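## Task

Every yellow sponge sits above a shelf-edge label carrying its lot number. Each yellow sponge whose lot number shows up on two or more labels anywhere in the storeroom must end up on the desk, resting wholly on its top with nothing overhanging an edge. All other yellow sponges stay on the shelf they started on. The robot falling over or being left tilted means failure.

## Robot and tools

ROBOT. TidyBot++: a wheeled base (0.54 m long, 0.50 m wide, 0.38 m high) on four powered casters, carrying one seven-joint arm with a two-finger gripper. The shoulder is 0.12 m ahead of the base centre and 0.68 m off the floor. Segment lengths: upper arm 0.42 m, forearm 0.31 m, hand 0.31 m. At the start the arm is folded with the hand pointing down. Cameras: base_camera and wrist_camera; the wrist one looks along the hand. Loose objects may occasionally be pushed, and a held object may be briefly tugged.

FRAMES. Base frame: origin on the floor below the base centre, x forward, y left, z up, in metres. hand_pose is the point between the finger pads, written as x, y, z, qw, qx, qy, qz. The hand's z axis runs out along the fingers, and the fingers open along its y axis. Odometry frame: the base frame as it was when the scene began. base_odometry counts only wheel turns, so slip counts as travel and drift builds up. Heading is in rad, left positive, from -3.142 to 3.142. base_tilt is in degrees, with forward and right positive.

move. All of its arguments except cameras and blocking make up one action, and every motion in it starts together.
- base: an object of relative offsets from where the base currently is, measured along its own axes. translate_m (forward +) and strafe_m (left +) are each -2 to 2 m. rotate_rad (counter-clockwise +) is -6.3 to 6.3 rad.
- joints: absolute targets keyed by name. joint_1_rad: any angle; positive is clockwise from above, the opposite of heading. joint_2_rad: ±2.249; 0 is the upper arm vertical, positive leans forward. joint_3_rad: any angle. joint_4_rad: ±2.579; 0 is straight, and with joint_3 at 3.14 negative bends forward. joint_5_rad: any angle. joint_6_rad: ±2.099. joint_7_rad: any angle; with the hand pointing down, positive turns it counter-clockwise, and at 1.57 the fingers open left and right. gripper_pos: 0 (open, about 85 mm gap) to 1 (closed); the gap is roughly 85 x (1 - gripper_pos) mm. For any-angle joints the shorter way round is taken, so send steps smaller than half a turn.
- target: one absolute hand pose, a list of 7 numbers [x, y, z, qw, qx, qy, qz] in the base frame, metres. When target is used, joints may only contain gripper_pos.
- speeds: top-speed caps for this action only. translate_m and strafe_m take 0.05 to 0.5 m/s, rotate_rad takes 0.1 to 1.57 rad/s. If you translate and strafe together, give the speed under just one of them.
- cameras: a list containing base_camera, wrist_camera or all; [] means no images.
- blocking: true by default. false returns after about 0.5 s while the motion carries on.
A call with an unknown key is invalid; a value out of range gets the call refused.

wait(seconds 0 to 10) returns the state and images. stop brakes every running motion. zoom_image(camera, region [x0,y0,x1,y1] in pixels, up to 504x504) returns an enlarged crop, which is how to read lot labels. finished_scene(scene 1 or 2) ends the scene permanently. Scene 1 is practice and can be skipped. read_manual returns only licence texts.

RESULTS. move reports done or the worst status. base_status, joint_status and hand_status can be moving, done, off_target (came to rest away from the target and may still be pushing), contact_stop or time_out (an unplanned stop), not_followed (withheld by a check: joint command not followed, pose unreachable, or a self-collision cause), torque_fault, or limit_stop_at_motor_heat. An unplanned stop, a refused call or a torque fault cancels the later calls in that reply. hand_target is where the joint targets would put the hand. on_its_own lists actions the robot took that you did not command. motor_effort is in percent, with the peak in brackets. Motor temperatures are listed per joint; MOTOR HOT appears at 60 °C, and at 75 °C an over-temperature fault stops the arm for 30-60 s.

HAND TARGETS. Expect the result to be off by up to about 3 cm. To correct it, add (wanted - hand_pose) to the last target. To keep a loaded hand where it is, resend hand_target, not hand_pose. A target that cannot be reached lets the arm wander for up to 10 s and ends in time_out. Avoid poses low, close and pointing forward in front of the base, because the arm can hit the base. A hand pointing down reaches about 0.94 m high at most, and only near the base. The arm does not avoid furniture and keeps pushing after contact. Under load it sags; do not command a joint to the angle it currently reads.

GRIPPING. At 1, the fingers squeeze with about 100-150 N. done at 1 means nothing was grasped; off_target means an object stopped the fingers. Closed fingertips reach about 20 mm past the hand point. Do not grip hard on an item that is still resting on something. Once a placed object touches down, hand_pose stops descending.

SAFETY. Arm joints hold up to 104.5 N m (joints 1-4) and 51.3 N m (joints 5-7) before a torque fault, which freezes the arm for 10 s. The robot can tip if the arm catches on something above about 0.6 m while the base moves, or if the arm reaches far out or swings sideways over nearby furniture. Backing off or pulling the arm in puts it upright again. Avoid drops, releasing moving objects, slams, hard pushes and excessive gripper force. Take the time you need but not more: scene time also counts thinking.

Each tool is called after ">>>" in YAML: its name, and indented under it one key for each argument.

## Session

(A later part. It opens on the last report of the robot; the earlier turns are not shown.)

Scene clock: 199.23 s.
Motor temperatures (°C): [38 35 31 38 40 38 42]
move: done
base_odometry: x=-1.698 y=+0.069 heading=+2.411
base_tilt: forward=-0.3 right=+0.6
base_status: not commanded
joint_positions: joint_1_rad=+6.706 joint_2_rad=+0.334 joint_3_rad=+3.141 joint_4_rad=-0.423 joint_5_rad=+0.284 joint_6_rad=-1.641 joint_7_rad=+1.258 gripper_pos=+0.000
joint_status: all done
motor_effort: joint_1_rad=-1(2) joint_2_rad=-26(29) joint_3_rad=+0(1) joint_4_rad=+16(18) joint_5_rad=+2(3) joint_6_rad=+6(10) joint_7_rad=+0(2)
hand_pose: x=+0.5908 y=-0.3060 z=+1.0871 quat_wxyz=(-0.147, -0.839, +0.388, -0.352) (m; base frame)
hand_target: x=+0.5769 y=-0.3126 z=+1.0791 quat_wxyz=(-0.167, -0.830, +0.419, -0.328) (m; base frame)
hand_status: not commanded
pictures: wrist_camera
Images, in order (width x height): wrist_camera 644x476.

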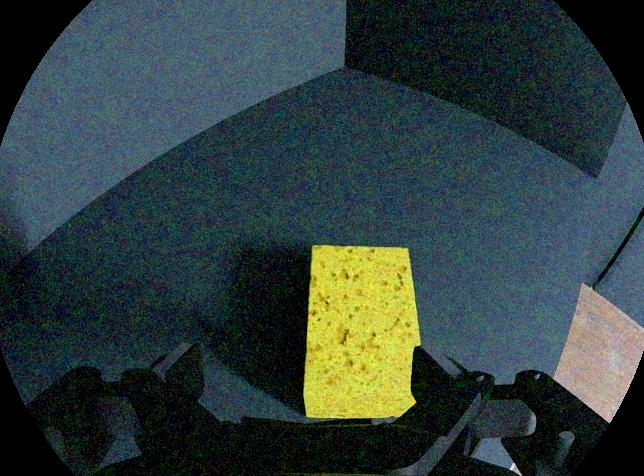

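>>> move:
  cameras: ["wrist_camera"]

Scene clock: 200.77 s.
Motor temperatures (°C): [38 35 31 38 40 38 42]
base_odometry: x=-1.698 y=+0.069 heading=+2.411
base_tilt: forward=-0.3 right=+0.6
base_status: not commanded
joint_positions: joint_1_rad=+6.706 joint_2_rad=+0.334 joint_3_rad=+3.141 joint_4_rad=-0.423 joint_5_rad=+0.286 joint_6_rad=-1.643 joint_7_rad=+1.256 gripper_pos=+0.000
joint_status: all done
motor_effort: joint_1_rad=+0(2) joint_2_rad=-27(29) joint_3_rad=+0(1) joint_4_rad=+16(18) joint_5_rad=+2(3) joint_6_rad=+6(10) joint_7_rad=+0(2)
hand_pose: x=+0.5898 y=-0.3063 z=+1.0868 quat_wxyz=(-0.148, -0.839, +0.389, -0.351) (m; base frame)
hand_target: x=+0.5769 y=-0.3126 z=+1.0791 quat_wxyz=(-0.167, -0.830, +0.419, -0.328) (m; base frame)
hand_status: not commanded
pictures: wrist_camera
Images, in order (width x height): wrist_camera 644x476.

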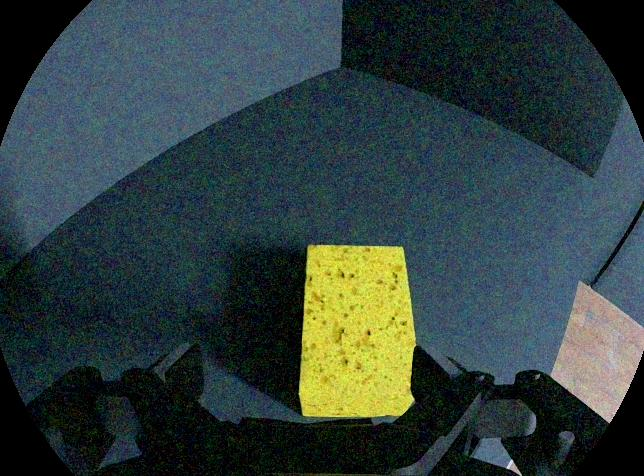

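>>> move:
  joints: {"joint_1_rad": 0.4665, "joint_2_rad": 0.295, "joint_4_rad": -0.497, "joint_5_rad": 0.375, "joint_6_rad": -1.562, "joint_7_rad": 1.262}
  cameras: ["wrist_camera"]

Scene clock: 204.40 s.
Motor temperatures (°C): [38 35 31 38 40 38 42]
move: done
base_odometry: x=-1.698 y=+0.069 heading=+2.411
base_tilt: forward=-0.3 right=+0.6
base_status: not commanded
joint_positions: joint_1_rad=+6.738 joint_2_rad=+0.294 joint_3_rad=+3.141 joint_4_rad=-0.472 joint_5_rad=+0.303 joint_6_rad=-1.603 joint_7_rad=+1.256 gripper_pos=+0.000
joint_status: all done
motor_effort: joint_1_rad=-1(1) joint_2_rad=-26(28) joint_3_rad=+0(1) joint_4_rad=+15(16) joint_5_rad=+3(4) joint_6_rad=+7(7) joint_7_rad=+0(1)
hand_pose: x=+0.5705 y=-0.3224 z=+1.0976 quat_wxyz=(-0.164, -0.826, +0.400, -0.362) (m; base frame)
hand_target: x=+0.5609 y=-0.3487 z=+1.1009 quat_wxyz=(-0.202, -0.813, +0.408, -0.362) (m; base frame)
hand_status: not commanded
pictures: wrist_camera
Images, in order (width x height): wrist_camera 644x476.

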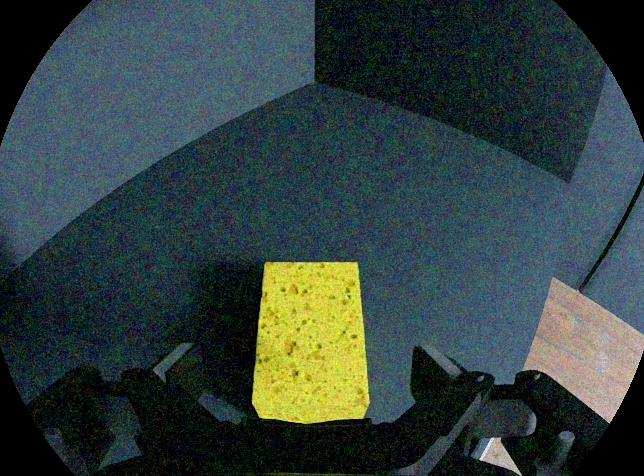

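>>> move:
  joints: {"joint_1_rad": 0.523, "joint_2_rad": 0.348, "joint_4_rad": -0.684, "joint_6_rad": -1.352}
  cameras: ["wrist_camera"]

Scene clock: 206.27 s.
Motor temperatures (°C): [38 35 31 38 40 38 42]
move: done
base_odometry: x=-1.698 y=+0.069 heading=+2.411
base_tilt: forward=-0.3 right=+0.6
base_status: not commanded
joint_positions: joint_1_rad=+6.789 joint_2_rad=+0.333 joint_3_rad=+3.141 joint_4_rad=-0.659 joint_5_rad=+0.303 joint_6_rad=-1.413 joint_7_rad=+1.256 gripper_pos=+0.000
joint_status: all done
motor_effort: joint_1_rad=+0(1) joint_2_rad=-29(32) joint_3_rad=+0(1) joint_4_rad=+18(20) joint_5_rad=+3(3) joint_6_rad=+6(7) joint_7_rad=+0(1)
hand_pose: x=+0.6020 y=-0.3706 z=+1.0326 quat_wxyz=(-0.181, -0.833, +0.397, -0.340) (m; base frame)
hand_target: x=+0.5981 y=-0.4032 z=+1.0305 quat_wxyz=(-0.222, -0.823, +0.396, -0.342) (m; base frame)
hand_status: not commanded
pictures: wrist_camera
Images, in order (width x height): wrist_camera 644x476.

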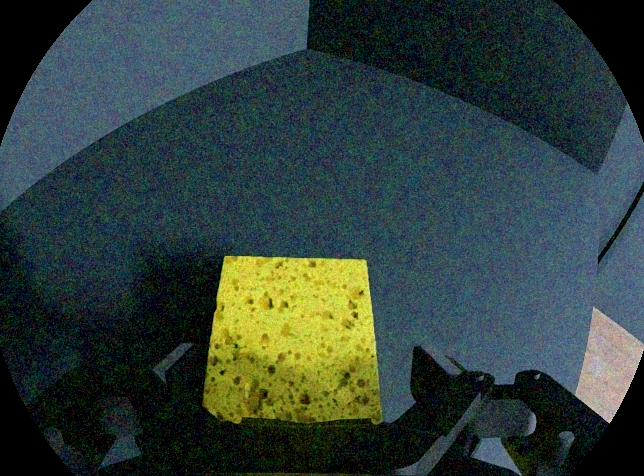

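>>> move:
  joints: {"gripper_pos": 0.4}
  cameras: ["wrist_camera"]

>>> move:
  joints: {"gripper_pos": 0.7}
  blocking: false
  cameras: []

Scene clock: 207.20 s.
Motor temperatures (°C): [38 35 31 38 40 38 42]
move: done
base_odometry: x=-1.698 y=+0.069 heading=+2.411
base_tilt: forward=-0.3 right=+0.6
base_status: not commanded
joint_positions: joint_1_rad=+6.789 joint_2_rad=+0.332 joint_3_rad=+3.141 joint_4_rad=-0.659 joint_5_rad=+0.303 joint_6_rad=-1.409 joint_7_rad=+1.256 gripper_pos=+0.379
joint_status: all done
motor_effort: joint_1_rad=+0(1) joint_2_rad=-29(30) joint_3_rad=+0(1) joint_4_rad=+17(18) joint_5_rad=+3(3) joint_6_rad=+6(7) joint_7_rad=+0(0)
hand_pose: x=+0.6025 y=-0.3709 z=+1.0341 quat_wxyz=(-0.181, -0.832, +0.396, -0.343) (m; base frame)
hand_target: x=+0.5981 y=-0.4032 z=+1.0305 quat_wxyz=(-0.222, -0.823, +0.396, -0.342) (m; base frame)
hand_status: not commanded
pictures: wrist_camera
Images, in order (width x height): wrist_camera 644x476.

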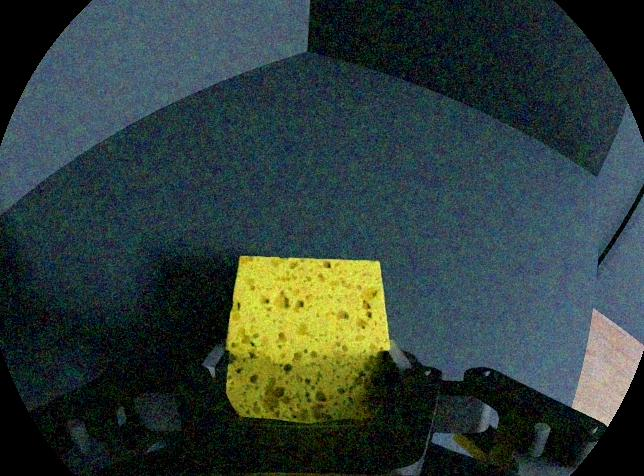

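Scene clock: 207.70 s.
Motor temperatures (°C): [38 35 31 38 40 38 42]
move: moving
base_odometry: x=-1.698 y=+0.069 heading=+2.411
base_tilt: forward=-0.3 right=+0.6
base_status: not commanded
joint_positions: joint_1_rad=+6.789 joint_2_rad=+0.332 joint_3_rad=+3.141 joint_4_rad=-0.659 joint_5_rad=+0.303 joint_6_rad=-1.409 joint_7_rad=+1.256 gripper_pos=+0.385
joint_status: gripper_pos moving
motor_effort: joint_1_rad=+0(0) joint_2_rad=-28(29) joint_3_rad=+1(1) joint_4_rad=+17(18) joint_5_rad=+3(3) joint_6_rad=+5(6) joint_7_rad=+0(1)
hand_pose: x=+0.6025 y=-0.3709 z=+1.0341 quat_wxyz=(-0.181, -0.832, +0.396, -0.343) (m; base frame)
hand_target: x=+0.5981 y=-0.4032 z=+1.0305 quat_wxyz=(-0.222, -0.823, +0.396, -0.342) (m; base frame)
hand_status: not commanded
pictures: none
No camera images: "cameras" was empty.

>>> move:
  joints: {"joint_1_rad": 0.44, "joint_2_rad": 0.28, "joint_4_rad": -0.45, "joint_6_rad": -1.66, "gripper_pos": 0.7}
  cameras: ["wrist_camera"]

Scene clock: 209.27 s.
Motor temperatures (°C): [38 36 31 38 40 38 42]
earlier move: off_target
move: off_target
base_odometry: x=-1.698 y=+0.069 heading=+2.411
base_tilt: forward=-0.3 right=+0.6
base_status: not commanded
joint_positions: joint_1_rad=+6.740 joint_2_rad=+0.267 joint_3_rad=+3.141 joint_4_rad=-0.465 joint_5_rad=+0.304 joint_6_rad=-1.603 joint_7_rad=+1.256 gripper_pos=+0.385
joint_status: gripper_pos off_target (ended at +0.385, target +0.700); the others done
motor_effort: joint_1_rad=-1(2) joint_2_rad=-24(32) joint_3_rad=+0(1) joint_4_rad=+16(19) joint_5_rad=+2(3) joint_6_rad=+7(7) joint_7_rad=+0(1)
hand_pose: x=+0.5590 y=-0.3183 z=+1.1156 quat_wxyz=(-0.164, -0.818, +0.401, -0.377) (m; base frame)
hand_target: x=+0.5439 y=-0.3241 z=+1.1073 quat_wxyz=(-0.190, -0.820, +0.412, -0.349) (m; base frame)
hand_status: not commanded
pictures: wrist_camera
Images, in order (width x height): wrist_camera 644x476.

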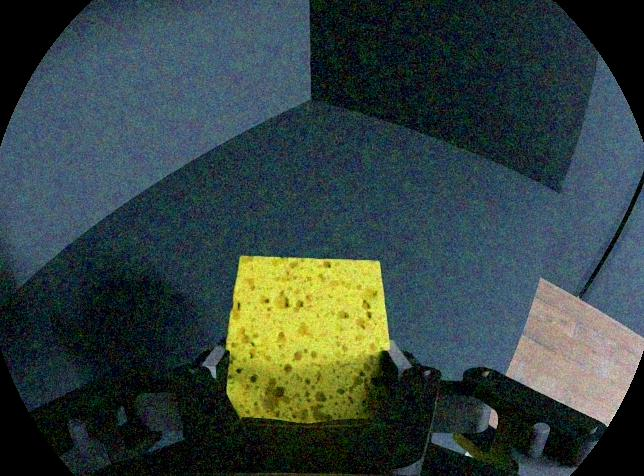

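>>> move:
  base: {"translate_m": -0.45}
  cameras: []

>>> move:
  joints: {"joint_1_rad": 0.0, "joint_2_rad": -0.32, "joint_4_rad": -2.52, "joint_5_rad": -0.05, "joint_6_rad": -0.83, "joint_7_rad": 1.62, "gripper_pos": 0.7}
  cameras: ["base_camera", "wrist_camera"]

Scene clock: 212.07 s.
Motor temperatures (°C): [38 36 31 38 40 38 42]
move: done
base_odometry: x=-1.363 y=-0.232 heading=+2.410
base_tilt: forward=-0.3 right=+0.6
base_status: done
joint_positions: joint_1_rad=+6.735 joint_2_rad=+0.262 joint_3_rad=+3.141 joint_4_rad=-0.463 joint_5_rad=+0.308 joint_6_rad=-1.610 joint_7_rad=+1.256 gripper_pos=+0.385
joint_status: not commanded
motor_effort: joint_1_rad=+0(2) joint_2_rad=-25(29) joint_3_rad=+0(1) joint_4_rad=+15(17) joint_5_rad=+3(3) joint_6_rad=+7(7) joint_7_rad=+0(1)
hand_pose: x=+0.5563 y=-0.3156 z=+1.1179 quat_wxyz=(-0.165, -0.818, +0.401, -0.378) (m; base frame)
hand_target: x=+0.5439 y=-0.3241 z=+1.1073 quat_wxyz=(-0.190, -0.820, +0.412, -0.349) (m; base frame)
hand_status: not commanded
pictures: none
No camera images: "cameras" was empty.

Scene clock: 215.23 s.
Motor temperatures (°C): [38 36 31 38 40 38 42]
move: off_target
base_odometry: x=-1.363 y=-0.232 heading=+2.410
base_tilt: forward=-0.4 right=+0.6
base_status: not commanded
joint_positions: joint_1_rad=+6.303 joint_2_rad=-0.305 joint_3_rad=+3.141 joint_4_rad=-2.492 joint_5_rad=+0.027 joint_6_rad=-0.890 joint_7_rad=+1.578 gripper_pos=+0.385
joint_status: gripper_pos off_target (ended at +0.385, target +0.700); the others done
motor_effort: joint_1_rad=+0(2) joint_2_rad=-3(25) joint_3_rad=+0(1) joint_4_rad=+14(20) joint_5_rad=+1(3) joint_6_rad=+1(8) joint_7_rad=+0(1)
hand_pose: x=+0.2691 y=-0.0080 z=+0.5909 quat_wxyz=(-0.011, -0.999, -0.002, -0.032) (m; base frame)
hand_target: x=+0.2756 y=+0.0128 z=+0.5871 quat_wxyz=(+0.018, -0.998, -0.009, -0.056) (m; base frame)
hand_status: not commanded
pictures: base_camera, wrist_camera
Images, in order (width x height): base_camera 644x364, wrist_camera 644x476.

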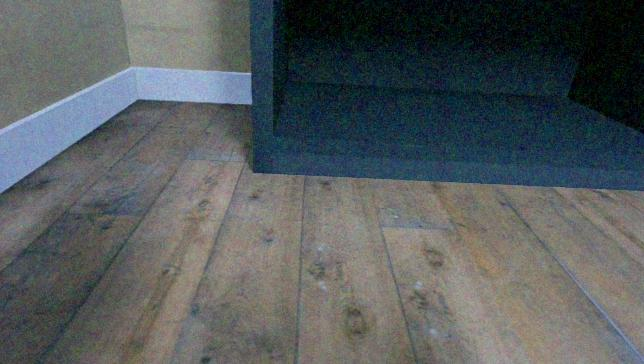

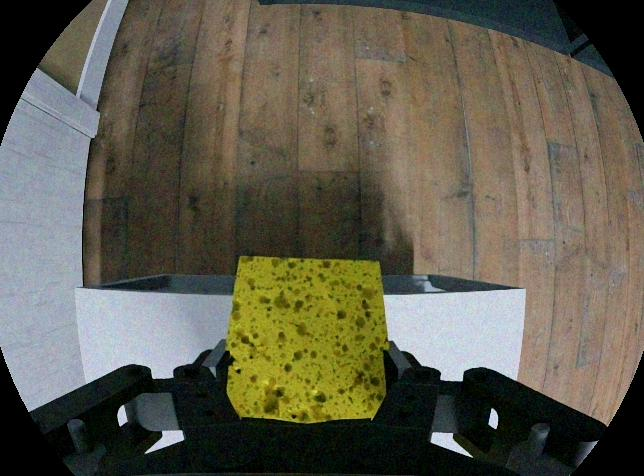

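>>> move:
  base: {"translate_m": -2.0, "strafe_m": -1.25, "rotate_rad": 1.571}
  joints: {"joint_6_rad": 0.1, "gripper_pos": 0.7}
  cameras: ["base_camera", "wrist_camera"]

Scene clock: 228.60 s.
Motor temperatures (°C): [38 35 30 38 40 38 42]
move: time_out
base_odometry: x=-0.532 y=-0.377 heading=-2.368
base_tilt: forward=-0.4 right=+0.6
base_status: translate_m time_out (by the wheels' count: -0.716 of -2.000); strafe_m time_out (by the wheels' count: -0.447 of -1.250); rotate_rad time_out (by the wheels' count: +1.505 of +1.571)
joint_positions: joint_1_rad=+6.288 joint_2_rad=-0.323 joint_3_rad=+3.139 joint_4_rad=-2.511 joint_5_rad=+0.022 joint_6_rad=+0.056 joint_7_rad=+1.580 gripper_pos=+0.386
joint_status: gripper_pos off_target (ended at +0.386, target +0.700); the others done
motor_effort: joint_1_rad=+0(10) joint_2_rad=-8(17) joint_3_rad=+1(15) joint_4_rad=+18(32) joint_5_rad=+1(1) joint_6_rad=+8(12) joint_7_rad=-1(1)
hand_pose: x=+0.5054 y=+0.0007 z=+0.7331 quat_wxyz=(-0.008, -0.875, -0.013, -0.483) (m; base frame)
hand_target: x=+0.5095 y=-0.0002 z=+0.7390 quat_wxyz=(-0.002, -0.867, +0.001, -0.498) (m; base frame)
hand_status: not commanded
pictures: base_camera, wrist_camera
Images, in order (width x height): base_camera 644x364, wrist_camera 644x476.

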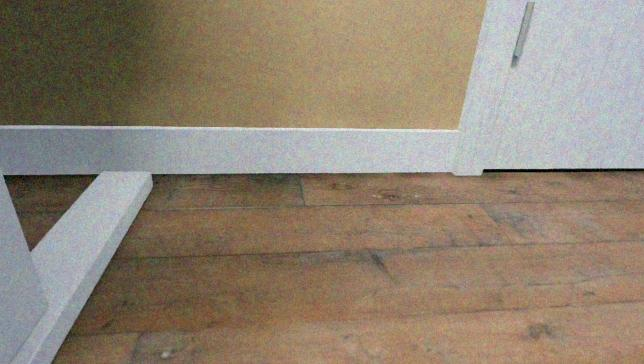

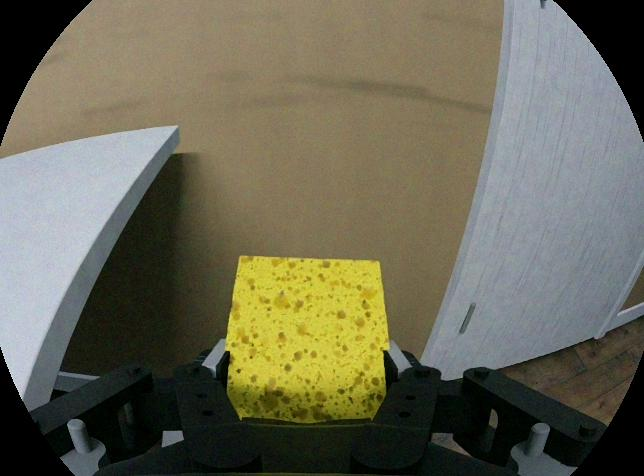

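>>> move:
  base: {"strafe_m": -0.25}
  speeds: {"strafe_m": 0.2}
  cameras: ["base_camera", "wrist_camera"]

Scene clock: 231.97 s.
Motor temperatures (°C): [38 35 30 38 40 38 42]
move: done
base_odometry: x=-0.707 y=-0.198 heading=-2.368
base_tilt: forward=-0.4 right=+0.6
base_status: done
joint_positions: joint_1_rad=+6.288 joint_2_rad=-0.322 joint_3_rad=+3.139 joint_4_rad=-2.511 joint_5_rad=+0.022 joint_6_rad=+0.056 joint_7_rad=+1.580 gripper_pos=+0.386
joint_status: not commanded
motor_effort: joint_1_rad=-1(1) joint_2_rad=-7(8) joint_3_rad=+1(3) joint_4_rad=+18(19) joint_5_rad=+1(1) joint_6_rad=+7(8) joint_7_rad=+0(1)
hand_pose: x=+0.5055 y=+0.0007 z=+0.7331 quat_wxyz=(-0.008, -0.875, -0.013, -0.484) (m; base frame)
hand_target: x=+0.5095 y=-0.0002 z=+0.7390 quat_wxyz=(-0.002, -0.867, +0.001, -0.498) (m; base frame)
hand_status: not commanded
pictures: base_camera, wrist_camera
Images, in order (width x height): base_camera 644x364, wrist_camera 644x476.

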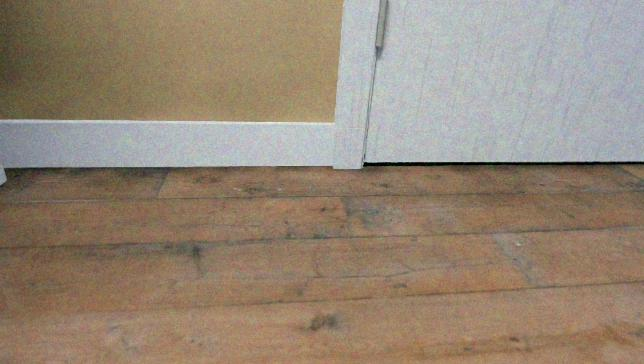

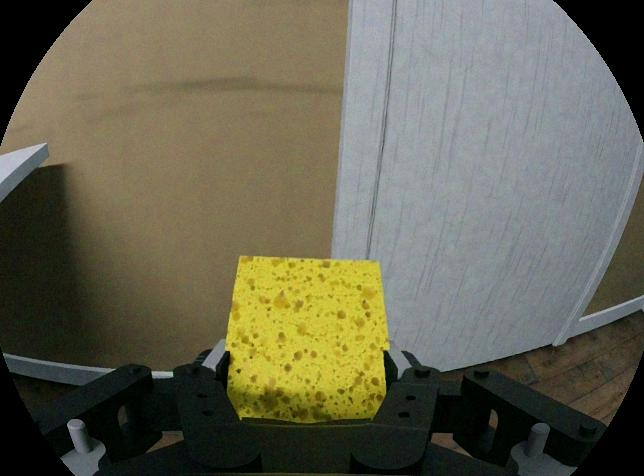

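>>> move:
  base: {"translate_m": -0.795, "strafe_m": -0.088, "rotate_rad": 0.11}
  joints: {"joint_6_rad": 0.4, "gripper_pos": 0.7}
  cameras: ["base_camera", "wrist_camera"]

Scene clock: 235.50 s.
Motor temperatures (°C): [38 35 30 38 40 38 42]
move: off_target
base_odometry: x=-0.199 y=+0.420 heading=-2.257
base_tilt: forward=-0.3 right=+0.6
base_status: done
joint_positions: joint_1_rad=+6.288 joint_2_rad=-0.321 joint_3_rad=+3.139 joint_4_rad=-2.508 joint_5_rad=+0.022 joint_6_rad=+0.355 joint_7_rad=+1.580 gripper_pos=+0.386
joint_status: gripper_pos off_target (ended at +0.386, target +0.700); the others done
motor_effort: joint_1_rad=+0(1) joint_2_rad=-8(11) joint_3_rad=+1(2) joint_4_rad=+19(21) joint_5_rad=+1(1) joint_6_rad=+9(10) joint_7_rad=+0(1)
hand_pose: x=+0.5435 y=+0.0027 z=+0.8190 quat_wxyz=(-0.007, -0.793, -0.013, -0.609) (m; base frame)
hand_target: x=+0.5439 y=-0.0047 z=+0.8254 quat_wxyz=(-0.009, -0.783, +0.005, -0.621) (m; base frame)
hand_status: not commanded
pictures: base_camera, wrist_camera
Images, in order (width x height): base_camera 644x364, wrist_camera 644x476.

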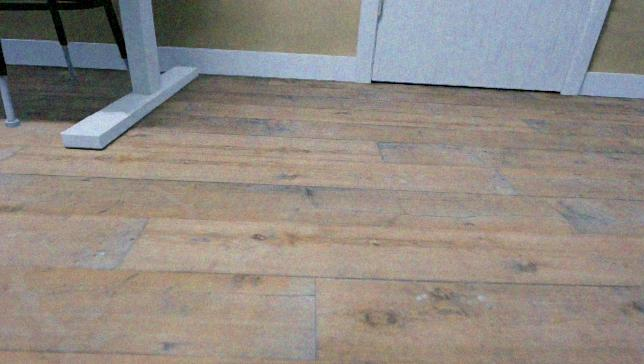

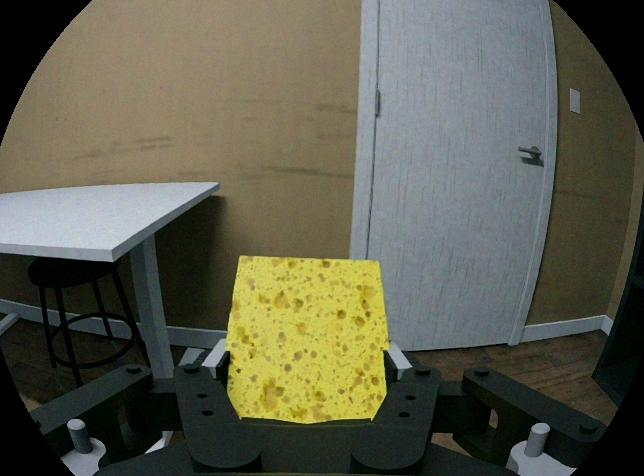

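>>> move:
  base: {"translate_m": 0.39, "strafe_m": 0.74}
  joints: {"joint_2_rad": 0.22, "joint_4_rad": -1.355, "joint_6_rad": -0.86, "gripper_pos": 0.7}
  cameras: ["base_camera", "wrist_camera"]

Scene clock: 239.13 s.
Motor temperatures (°C): [38 35 30 38 40 38 42]
move: off_target
base_odometry: x=+0.126 y=-0.350 heading=-2.257
base_tilt: forward=-0.3 right=+0.6
base_status: done
joint_positions: joint_1_rad=+6.287 joint_2_rad=+0.197 joint_3_rad=+3.139 joint_4_rad=-1.376 joint_5_rad=+0.021 joint_6_rad=-0.803 joint_7_rad=+1.580 gripper_pos=+0.386
joint_status: gripper_pos off_target (ended at +0.386, target +0.700); the others done
motor_effort: joint_1_rad=-1(1) joint_2_rad=-27(29) joint_3_rad=+0(2) joint_4_rad=+21(23) joint_5_rad=+1(1) joint_6_rad=+6(10) joint_7_rad=-1(1)
hand_pose: x=+0.7315 y=-0.0046 z=+0.8696 quat_wxyz=(-0.012, -0.927, -0.007, -0.374) (m; base frame)
hand_target: x=+0.7273 y=+0.0131 z=+0.8547 quat_wxyz=(+0.015, -0.938, -0.014, -0.346) (m; base frame)
hand_status: not commanded
pictures: base_camera, wrist_camera
Images, in order (width x height): base_camera 644x364, wrist_camera 644x476.

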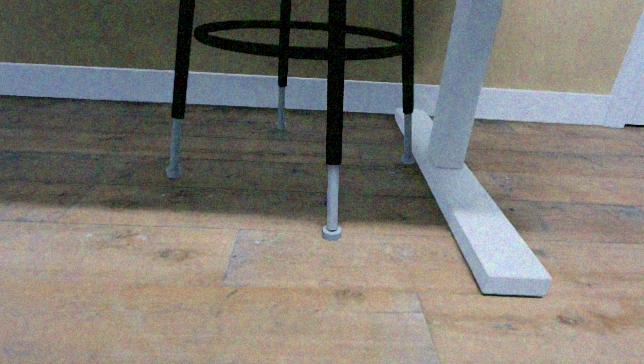

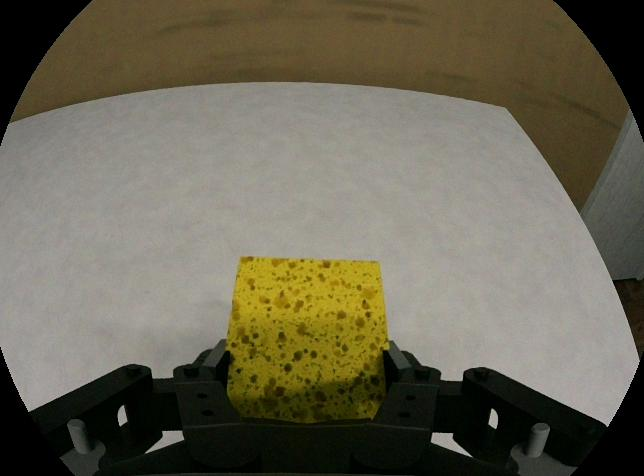

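>>> move:
  joints: {"joint_2_rad": 0.262, "joint_4_rad": -1.665, "joint_6_rad": -0.435, "gripper_pos": 0.7}
  cameras: ["wrist_camera"]

Scene clock: 241.20 s.
Motor temperatures (°C): [38 35 30 38 40 38 42]
move: off_target
base_odometry: x=+0.126 y=-0.350 heading=-2.257
base_tilt: forward=-0.3 right=+0.6
base_status: not commanded
joint_positions: joint_1_rad=+6.287 joint_2_rad=+0.241 joint_3_rad=+3.139 joint_4_rad=-1.639 joint_5_rad=+0.021 joint_6_rad=-0.497 joint_7_rad=+1.580 gripper_pos=+0.386
joint_status: gripper_pos off_target (ended at +0.386, target +0.700); the others done
motor_effort: joint_1_rad=+0(1) joint_2_rad=-29(30) joint_3_rad=+0(0) joint_4_rad=+20(22) joint_5_rad=+1(1) joint_6_rad=+6(8) joint_7_rad=+0(1)
hand_pose: x=+0.7342 y=-0.0030 z=+0.7696 quat_wxyz=(-0.010, -0.928, -0.010, -0.373) (m; base frame)
hand_target: x=+0.7415 y=+0.0079 z=+0.7574 quat_wxyz=(+0.009, -0.925, -0.006, -0.380) (m; base frame)
hand_status: not commanded
pictures: wrist_camera
Images, in order (width x height): wrist_camera 644x476.

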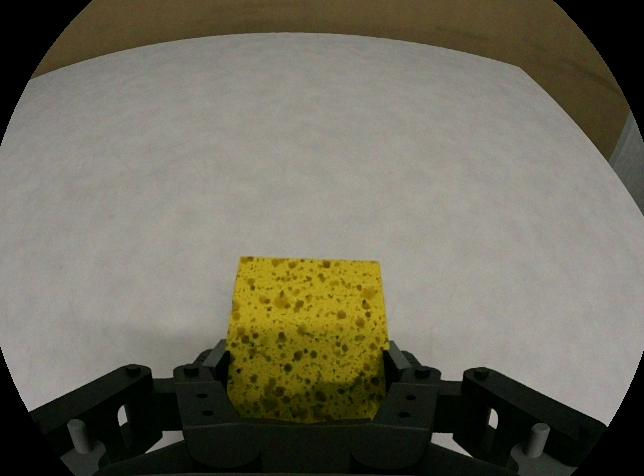

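>>> move:
  joints: {"joint_2_rad": 0.267, "joint_4_rad": -1.69, "joint_6_rad": -0.405, "gripper_pos": 0.7}
  cameras: ["wrist_camera"]

Scene clock: 241.93 s.
Motor temperatures (°C): [38 35 30 38 40 38 42]
move: off_target
base_odometry: x=+0.126 y=-0.350 heading=-2.257
base_tilt: forward=-0.3 right=+0.6
base_status: not commanded
joint_positions: joint_1_rad=+6.287 joint_2_rad=+0.242 joint_3_rad=+3.139 joint_4_rad=-1.664 joint_5_rad=+0.021 joint_6_rad=-0.462 joint_7_rad=+1.580 gripper_pos=+0.386
joint_status: gripper_pos off_target (ended at +0.386, target +0.700); the others done
motor_effort: joint_1_rad=+0(1) joint_2_rad=-29(30) joint_3_rad=+0(0) joint_4_rad=+20(21) joint_5_rad=+1(1) joint_6_rad=+7(7) joint_7_rad=+0(1)
hand_pose: x=+0.7343 y=-0.0028 z=+0.7642 quat_wxyz=(-0.010, -0.926, -0.010, -0.377) (m; base frame)
hand_target: x=+0.7401 y=+0.0075 z=+0.7480 quat_wxyz=(+0.008, -0.925, -0.005, -0.380) (m; base frame)
hand_status: not commanded
pictures: wrist_camera
Images, in order (width x height): wrist_camera 644x476.

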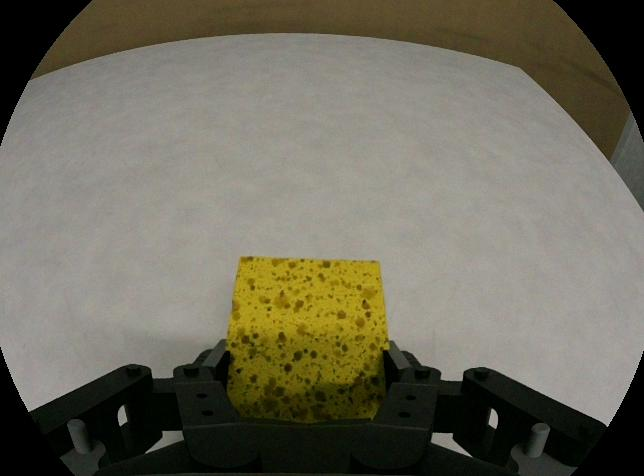

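>>> move:
  joints: {"joint_2_rad": 0.271, "joint_4_rad": -1.715, "joint_6_rad": -0.379, "gripper_pos": 0.7}
  cameras: []

Scene clock: 242.67 s.
Motor temperatures (°C): [38 35 30 38 40 38 42]
move: off_target
base_odometry: x=+0.126 y=-0.350 heading=-2.257
base_tilt: forward=-0.3 right=+0.6
base_status: not commanded
joint_positions: joint_1_rad=+6.287 joint_2_rad=+0.242 joint_3_rad=+3.139 joint_4_rad=-1.680 joint_5_rad=+0.021 joint_6_rad=-0.429 joint_7_rad=+1.580 gripper_pos=+0.386
joint_status: gripper_pos off_target (ended at +0.386, target +0.700); the others done
motor_effort: joint_1_rad=-1(1) joint_2_rad=-26(28) joint_3_rad=+0(0) joint_4_rad=+19(21) joint_5_rad=+1(1) joint_6_rad=+6(6) joint_7_rad=+0(1)
hand_pose: x=+0.7365 y=-0.0026 z=+0.7632 quat_wxyz=(-0.010, -0.923, -0.010, -0.385) (m; base frame)
hand_target: x=+0.7375 y=+0.0071 z=+0.7385 quat_wxyz=(+0.008, -0.925, -0.005, -0.379) (m; base frame)
hand_status: not commanded
pictures: none
No camera images: "cameras" was empty.

>>> move:
  joints: {"gripper_pos": 0.25}
  cameras: []

>>> move:
  joints: {"gripper_pos": 0.0}
  cameras: []

>>> move:
  joints: {"joint_2_rad": 0.18, "joint_4_rad": -1.36, "joint_6_rad": -0.835}
  cameras: ["wrist_camera"]

Scene clock: 244.37 s.
Motor temperatures (°C): [38 35 30 38 40 38 42]
move: done
base_odometry: x=+0.126 y=-0.350 heading=-2.257
base_tilt: forward=-0.3 right=+0.6
base_status: not commanded
joint_positions: joint_1_rad=+6.287 joint_2_rad=+0.247 joint_3_rad=+3.139 joint_4_rad=-1.688 joint_5_rad=+0.021 joint_6_rad=-0.429 joint_7_rad=+1.580 gripper_pos=+0.250
joint_status: all done
motor_effort: joint_1_rad=+0(1) joint_2_rad=-27(28) joint_3_rad=+0(0) joint_4_rad=+21(21) joint_5_rad=+1(1) joint_6_rad=+6(7) joint_7_rad=+0(1)
hand_pose: x=+0.7342 y=-0.0026 z=+0.7561 quat_wxyz=(-0.009, -0.925, -0.010, -0.379) (m; base frame)
hand_target: x=+0.7375 y=+0.0071 z=+0.7385 quat_wxyz=(+0.008, -0.925, -0.005, -0.379) (m; base frame)
hand_status: not commanded
pictures: none
No camera images: "cameras" was empty.

Scene clock: 245.03 s.
Motor temperatures (°C): [38 36 30 38 40 38 42]
move: done
base_odometry: x=+0.126 y=-0.350 heading=-2.257
base_tilt: forward=-0.3 right=+0.6
base_status: not commanded
joint_positions: joint_1_rad=+6.287 joint_2_rad=+0.247 joint_3_rad=+3.139 joint_4_rad=-1.688 joint_5_rad=+0.021 joint_6_rad=-0.429 joint_7_rad=+1.580 gripper_pos=+0.000
joint_status: all done
motor_effort: joint_1_rad=-1(1) joint_2_rad=-27(28) joint_3_rad=+0(0) joint_4_rad=+20(20) joint_5_rad=+1(1) joint_6_rad=+6(7) joint_7_rad=+0(1)
hand_pose: x=+0.7342 y=-0.0026 z=+0.7561 quat_wxyz=(-0.009, -0.925, -0.010, -0.379) (m; base frame)
hand_target: x=+0.7375 y=+0.0071 z=+0.7385 quat_wxyz=(+0.008, -0.925, -0.005, -0.379) (m; base frame)
hand_status: not commanded
pictures: none
No camera images: "cameras" was empty.

Scene clock: 246.83 s.
Motor temperatures (°C): [38 36 30 38 40 38 42]
move: done
base_odometry: x=+0.126 y=-0.350 heading=-2.257
base_tilt: forward=-0.3 right=+0.6
base_status: not commanded
joint_positions: joint_1_rad=+6.287 joint_2_rad=+0.172 joint_3_rad=+3.139 joint_4_rad=-1.375 joint_5_rad=+0.021 joint_6_rad=-0.777 joint_7_rad=+1.580 gripper_pos=+0.000
joint_status: all done
motor_effort: joint_1_rad=+0(1) joint_2_rad=-27(31) joint_3_rad=+0(0) joint_4_rad=+21(22) joint_5_rad=+1(1) joint_6_rad=+6(8) joint_7_rad=+0(1)
hand_pose: x=+0.7324 y=-0.0044 z=+0.8905 quat_wxyz=(-0.012, -0.918, -0.007, -0.397) (m; base frame)
hand_target: x=+0.7245 y=+0.0129 z=+0.8815 quat_wxyz=(+0.014, -0.927, -0.014, -0.374) (m; base frame)
hand_status: not commanded
pictures: wrist_camera
Images, in order (width x height): wrist_camera 644x476.

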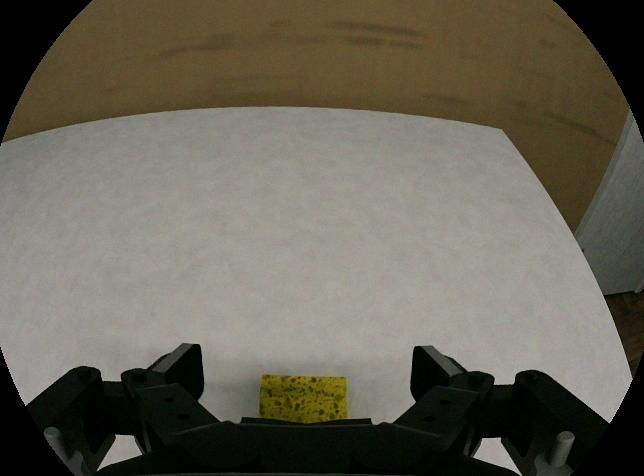

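>>> move:
  base: {"translate_m": -0.42}
  cameras: []

>>> move:
  base: {"strafe_m": -1.1, "rotate_rad": -1.571}
  joints: {"joint_1_rad": 0.0, "joint_2_rad": -0.306, "joint_4_rad": -2.52, "joint_5_rad": 0.0, "joint_6_rad": 0.05}
  cameras: ["base_camera", "wrist_camera"]

Scene clock: 249.47 s.
Motor temperatures (°C): [38 36 30 38 40 38 42]
move: done
base_odometry: x=+0.392 y=-0.025 heading=-2.257
base_tilt: forward=-0.3 right=+0.6
base_status: done
joint_positions: joint_1_rad=+6.287 joint_2_rad=+0.162 joint_3_rad=+3.139 joint_4_rad=-1.374 joint_5_rad=+0.020 joint_6_rad=-0.786 joint_7_rad=+1.580 gripper_pos=+0.000
joint_status: not commanded
motor_effort: joint_1_rad=-1(1) joint_2_rad=-26(32) joint_3_rad=+0(1) joint_4_rad=+21(22) joint_5_rad=+1(1) joint_6_rad=+7(8) joint_7_rad=+0(1)
hand_pose: x=+0.7286 y=-0.0044 z=+0.8960 quat_wxyz=(-0.012, -0.917, -0.007, -0.399) (m; base frame)
hand_target: x=+0.7245 y=+0.0129 z=+0.8815 quat_wxyz=(+0.014, -0.927, -0.014, -0.374) (m; base frame)
hand_status: not commanded
pictures: none
No camera images: "cameras" was empty.

Scene clock: 253.13 s.
Motor temperatures (°C): [38 36 30 38 40 38 42]
move: done
base_odometry: x=-0.459 y=+0.672 heading=+2.455
base_tilt: forward=-0.3 right=+0.6
base_status: done
joint_positions: joint_1_rad=+6.280 joint_2_rad=-0.300 joint_3_rad=+3.139 joint_4_rad=-2.494 joint_5_rad=+0.016 joint_6_rad=-0.006 joint_7_rad=+1.580 gripper_pos=+0.000
joint_status: all done
motor_effort: joint_1_rad=+0(5) joint_2_rad=-7(27) joint_3_rad=+0(4) joint_4_rad=+18(22) joint_5_rad=+1(3) joint_6_rad=+7(8) joint_7_rad=+0(1)
hand_pose: x=+0.5014 y=+0.0035 z=+0.7169 quat_wxyz=(-0.005, -0.891, -0.014, -0.453) (m; base frame)
hand_target: x=+0.5019 y=+0.0014 z=+0.7205 quat_wxyz=(-0.012, -0.883, -0.022, -0.469) (m; base frame)
hand_status: not commanded
pictures: base_camera, wrist_camera
Images, in order (width x height): base_camera 644x364, wrist_camera 644x476.

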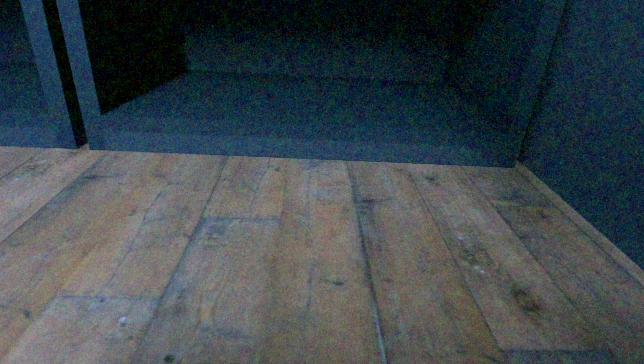

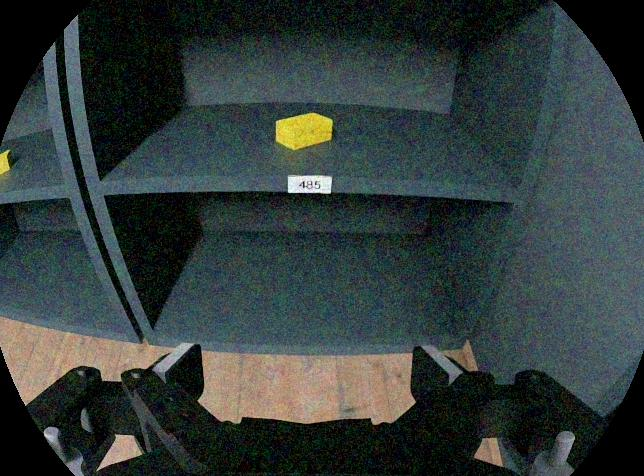

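>>> move:
  base: {"translate_m": 0.45, "strafe_m": 1.0}
  cameras: ["base_camera", "wrist_camera"]

Scene clock: 257.03 s.
Motor temperatures (°C): [38 36 30 37 40 38 42]
move: done
base_odometry: x=-1.441 y=+0.184 heading=+2.454
base_tilt: forward=-0.3 right=+0.6
base_status: done
joint_positions: joint_1_rad=+6.280 joint_2_rad=-0.300 joint_3_rad=+3.139 joint_4_rad=-2.494 joint_5_rad=+0.016 joint_6_rad=-0.006 joint_7_rad=+1.580 gripper_pos=+0.000
joint_status: not commanded
motor_effort: joint_1_rad=-1(2) joint_2_rad=-7(8) joint_3_rad=+1(2) joint_4_rad=+18(19) joint_5_rad=+0(1) joint_6_rad=+7(8) joint_7_rad=+0(1)
hand_pose: x=+0.5014 y=+0.0035 z=+0.7170 quat_wxyz=(-0.005, -0.891, -0.014, -0.454) (m; base frame)
hand_target: x=+0.5019 y=+0.0014 z=+0.7205 quat_wxyz=(-0.012, -0.883, -0.022, -0.469) (m; base frame)
hand_status: not commanded
pictures: base_camera, wrist_camera
Images, in order (width x height): base_camera 644x364, wrist_camera 644x476.

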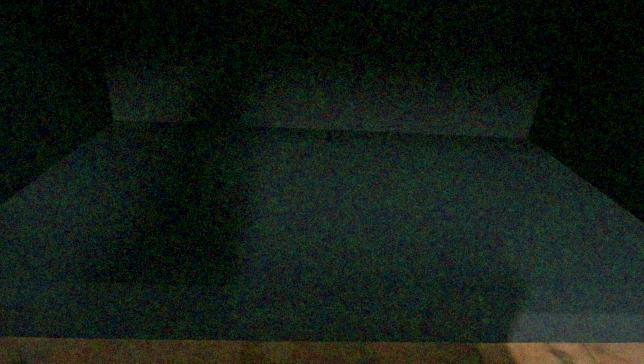

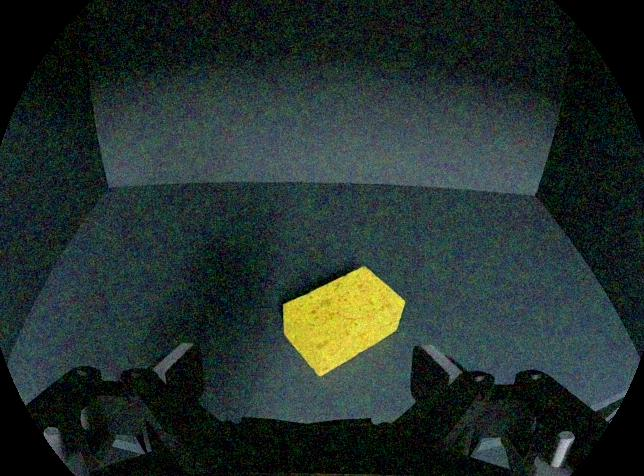

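>>> zoom_image:
  camera: "wrist_camera"
  region: [240, 230, 450, 400]

Scaled by 2.400.

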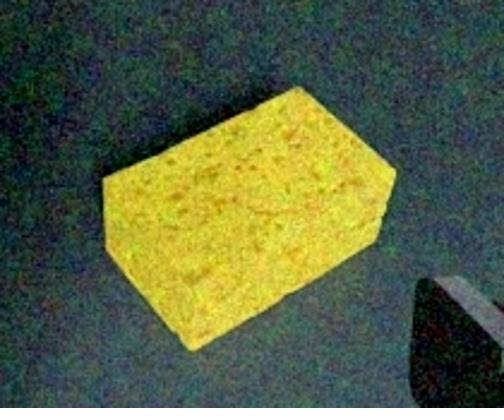

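>>> move:
  base: {"translate_m": -0.16, "strafe_m": 0.45}
  joints: {"joint_1_rad": 0.475, "joint_5_rad": 0.71, "joint_6_rad": -0.56, "joint_7_rad": 0.655}
  cameras: ["base_camera", "wrist_camera"]

Scene clock: 263.70 s.
Motor temperatures (°C): [38 36 30 37 40 38 42]
move: done
base_odometry: x=-1.603 y=-0.265 heading=+2.454
base_tilt: forward=-0.4 right=+0.6
base_status: done
joint_positions: joint_1_rad=+6.739 joint_2_rad=-0.303 joint_3_rad=+3.139 joint_4_rad=-2.497 joint_5_rad=+0.635 joint_6_rad=-0.501 joint_7_rad=+0.697 gripper_pos=+0.000
joint_status: all done
motor_effort: joint_1_rad=+0(2) joint_2_rad=-5(8) joint_3_rad=+0(1) joint_4_rad=+17(19) joint_5_rad=+3(4) joint_6_rad=+3(8) joint_7_rad=+0(1)
hand_pose: x=+0.3333 y=-0.2019 z=+0.6428 quat_wxyz=(-0.159, -0.874, +0.386, -0.249) (m; base frame)
hand_target: x=+0.3019 y=-0.2139 z=+0.6358 quat_wxyz=(-0.192, -0.872, +0.394, -0.219) (m; base frame)
hand_status: not commanded
pictures: base_camera, wrist_camera
Images, in order (width x height): base_camera 644x364, wrist_camera 644x476.

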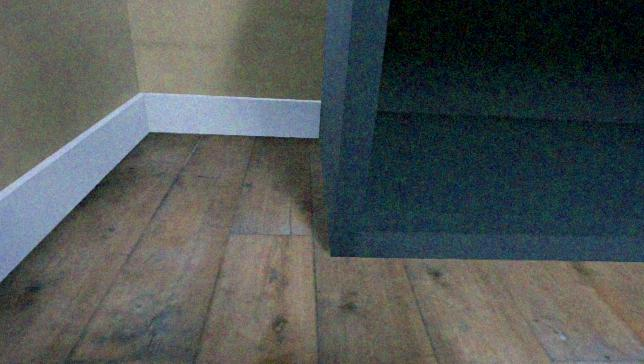

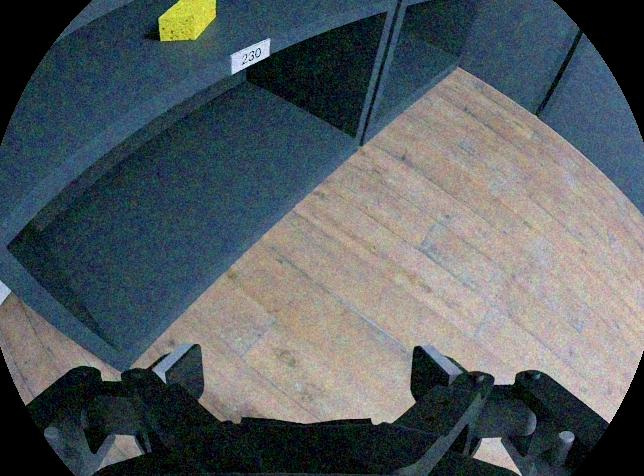

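>>> move:
  joints: {"joint_2_rad": 0.85, "joint_4_rad": -1.124}
  cameras: ["wrist_camera"]

Scene clock: 266.90 s.
Motor temperatures (°C): [38 36 30 37 40 38 42]
move: done
base_odometry: x=-1.603 y=-0.265 heading=+2.454
base_tilt: forward=-0.3 right=+0.6
base_status: not commanded
joint_positions: joint_1_rad=+6.739 joint_2_rad=+0.818 joint_3_rad=+3.139 joint_4_rad=-1.146 joint_5_rad=+0.638 joint_6_rad=-0.506 joint_7_rad=+0.696 gripper_pos=+0.000
joint_status: all done
motor_effort: joint_1_rad=+0(1) joint_2_rad=-45(46) joint_3_rad=+1(1) joint_4_rad=+20(21) joint_5_rad=+3(3) joint_6_rad=+5(5) joint_7_rad=+0(1)
hand_pose: x=+0.8011 y=-0.4317 z=+0.6327 quat_wxyz=(-0.163, -0.834, +0.389, -0.355) (m; base frame)
hand_target: x=+0.7804 y=-0.4599 z=+0.6171 quat_wxyz=(-0.197, -0.832, +0.400, -0.331) (m; base frame)
hand_status: not commanded
pictures: wrist_camera
Images, in order (width x height): wrist_camera 644x476.

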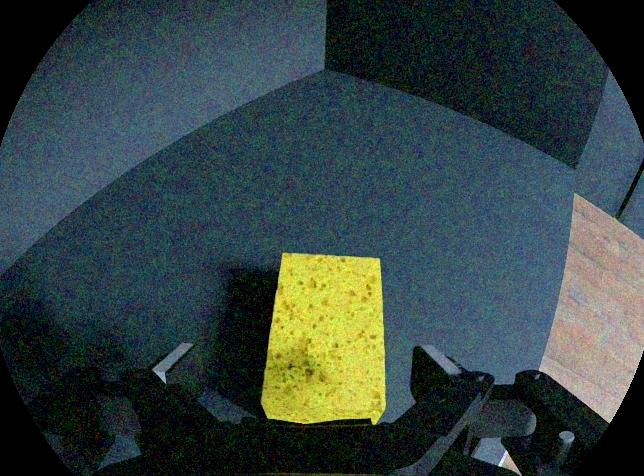

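>>> move:
  joints: {"joint_1_rad": 0.512, "joint_2_rad": 1.044, "joint_4_rad": -0.903, "joint_5_rad": 0.50, "joint_7_rad": 0.827}
  cameras: ["wrist_camera"]

Scene clock: 268.70 s.
Motor temperatures (°C): [38 36 30 37 40 38 42]
move: done
base_odometry: x=-1.603 y=-0.265 heading=+2.454
base_tilt: forward=-0.3 right=+0.6
base_status: not commanded
joint_positions: joint_1_rad=+6.780 joint_2_rad=+1.018 joint_3_rad=+3.139 joint_4_rad=-0.923 joint_5_rad=+0.571 joint_6_rad=-0.508 joint_7_rad=+0.786 gripper_pos=+0.000
joint_status: all done
motor_effort: joint_1_rad=+0(2) joint_2_rad=-49(52) joint_3_rad=+1(1) joint_4_rad=+20(21) joint_5_rad=+3(4) joint_6_rad=+4(5) joint_7_rad=+0(1)
hand_pose: x=+0.8364 y=-0.4785 z=+0.5713 quat_wxyz=(-0.162, -0.834, +0.391, -0.353) (m; base frame)
hand_target: x=+0.8201 y=-0.4834 z=+0.5458 quat_wxyz=(-0.154, -0.838, +0.413, -0.322) (m; base frame)
hand_status: not commanded
pictures: wrist_camera
Images, in order (width x height): wrist_camera 644x476.

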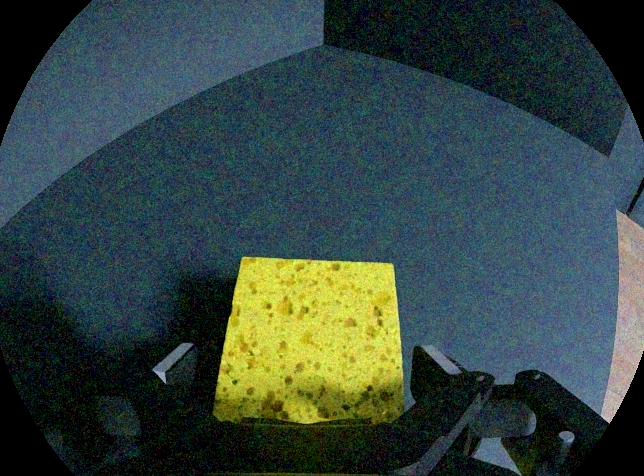

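>>> move:
  joints: {"joint_2_rad": 1.058}
  cameras: []

>>> move:
  joints: {"gripper_pos": 0.4}
  cameras: ["wrist_camera"]

Scene clock: 269.47 s.
Motor temperatures (°C): [38 36 30 37 40 38 42]
move: done
base_odometry: x=-1.603 y=-0.265 heading=+2.454
base_tilt: forward=-0.3 right=+0.6
base_status: not commanded
joint_positions: joint_1_rad=+6.780 joint_2_rad=+1.023 joint_3_rad=+3.139 joint_4_rad=-0.922 joint_5_rad=+0.571 joint_6_rad=-0.508 joint_7_rad=+0.786 gripper_pos=+0.000
joint_status: all done
motor_effort: joint_1_rad=-1(1) joint_2_rad=-49(51) joint_3_rad=+0(1) joint_4_rad=+19(21) joint_5_rad=+3(3) joint_6_rad=+4(6) joint_7_rad=+0(1)
hand_pose: x=+0.8362 y=-0.4784 z=+0.5679 quat_wxyz=(-0.162, -0.835, +0.391, -0.351) (m; base frame)
hand_target: x=+0.8183 y=-0.4825 z=+0.5340 quat_wxyz=(-0.154, -0.840, +0.413, -0.316) (m; base frame)
hand_status: not commanded
pictures: none
No camera images: "cameras" was empty.

Scene clock: 270.23 s.
Motor temperatures (°C): [38 36 30 37 40 38 42]
move: off_target
base_odometry: x=-1.603 y=-0.265 heading=+2.454
base_tilt: forward=-0.3 right=+0.6
base_status: not commanded
joint_positions: joint_1_rad=+6.780 joint_2_rad=+1.023 joint_3_rad=+3.139 joint_4_rad=-0.915 joint_5_rad=+0.571 joint_6_rad=-0.508 joint_7_rad=+0.786 gripper_pos=+0.360
joint_status: gripper_pos off_target (ended at +0.360, target +0.400)
motor_effort: joint_1_rad=+0(1) joint_2_rad=-49(50) joint_3_rad=+0(1) joint_4_rad=+20(20) joint_5_rad=+3(3) joint_6_rad=+4(5) joint_7_rad=+0(1)
hand_pose: x=+0.8380 y=-0.4796 z=+0.5710 quat_wxyz=(-0.162, -0.834, +0.391, -0.354) (m; base frame)
hand_target: x=+0.8183 y=-0.4825 z=+0.5340 quat_wxyz=(-0.154, -0.840, +0.413, -0.316) (m; base frame)
hand_status: not commanded
pictures: wrist_camera
Images, in order (width x height): wrist_camera 644x476.

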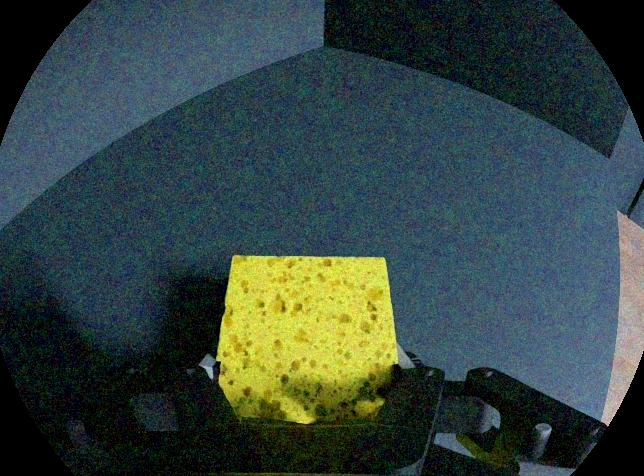

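>>> move:
  joints: {"gripper_pos": 0.7}
  blocking: false
  cameras: []

>>> move:
  joints: {"joint_1_rad": 0.44, "joint_2_rad": 0.80, "joint_4_rad": -1.17, "gripper_pos": 0.7}
  cameras: ["wrist_camera"]

Scene clock: 271.03 s.
Motor temperatures (°C): [38 36 30 37 40 38 42]
move: moving
base_odometry: x=-1.603 y=-0.265 heading=+2.454
base_tilt: forward=-0.3 right=+0.6
base_status: not commanded
joint_positions: joint_1_rad=+6.780 joint_2_rad=+1.023 joint_3_rad=+3.139 joint_4_rad=-0.915 joint_5_rad=+0.571 joint_6_rad=-0.508 joint_7_rad=+0.786 gripper_pos=+0.360
joint_status: gripper_pos moving
motor_effort: joint_1_rad=+0(1) joint_2_rad=-48(49) joint_3_rad=+1(1) joint_4_rad=+19(20) joint_5_rad=+3(3) joint_6_rad=+4(5) joint_7_rad=-1(1)
hand_pose: x=+0.8381 y=-0.4796 z=+0.5711 quat_wxyz=(-0.162, -0.834, +0.391, -0.354) (m; base frame)
hand_target: x=+0.8183 y=-0.4825 z=+0.5340 quat_wxyz=(-0.154, -0.840, +0.413, -0.316) (m; base frame)
hand_status: not commanded
pictures: none
No camera images: "cameras" was empty.

Scene clock: 272.67 s.
Motor temperatures (°C): [38 36 30 37 40 38 42]
move: off_target
base_odometry: x=-1.603 y=-0.265 heading=+2.454
base_tilt: forward=-0.3 right=+0.6
base_status: not commanded
joint_positions: joint_1_rad=+6.735 joint_2_rad=+0.777 joint_3_rad=+3.139 joint_4_rad=-1.140 joint_5_rad=+0.571 joint_6_rad=-0.508 joint_7_rad=+0.786 gripper_pos=+0.360
joint_status: gripper_pos off_target (ended at +0.360, target +0.700); the others done
motor_effort: joint_1_rad=-1(3) joint_2_rad=-45(52) joint_3_rad=+1(1) joint_4_rad=+20(21) joint_5_rad=+3(3) joint_6_rad=+5(5) joint_7_rad=+0(1)
hand_pose: x=+0.8069 y=-0.4221 z=+0.6624 quat_wxyz=(-0.155, -0.838, +0.372, -0.367) (m; base frame)
hand_target: x=+0.7897 y=-0.4019 z=+0.6164 quat_wxyz=(-0.142, -0.856, +0.382, -0.317) (m; base frame)
hand_status: not commanded
pictures: wrist_camera
Images, in order (width x height): wrist_camera 644x476.

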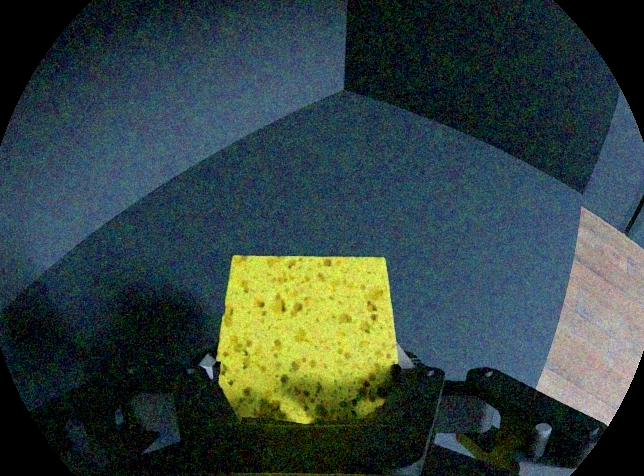

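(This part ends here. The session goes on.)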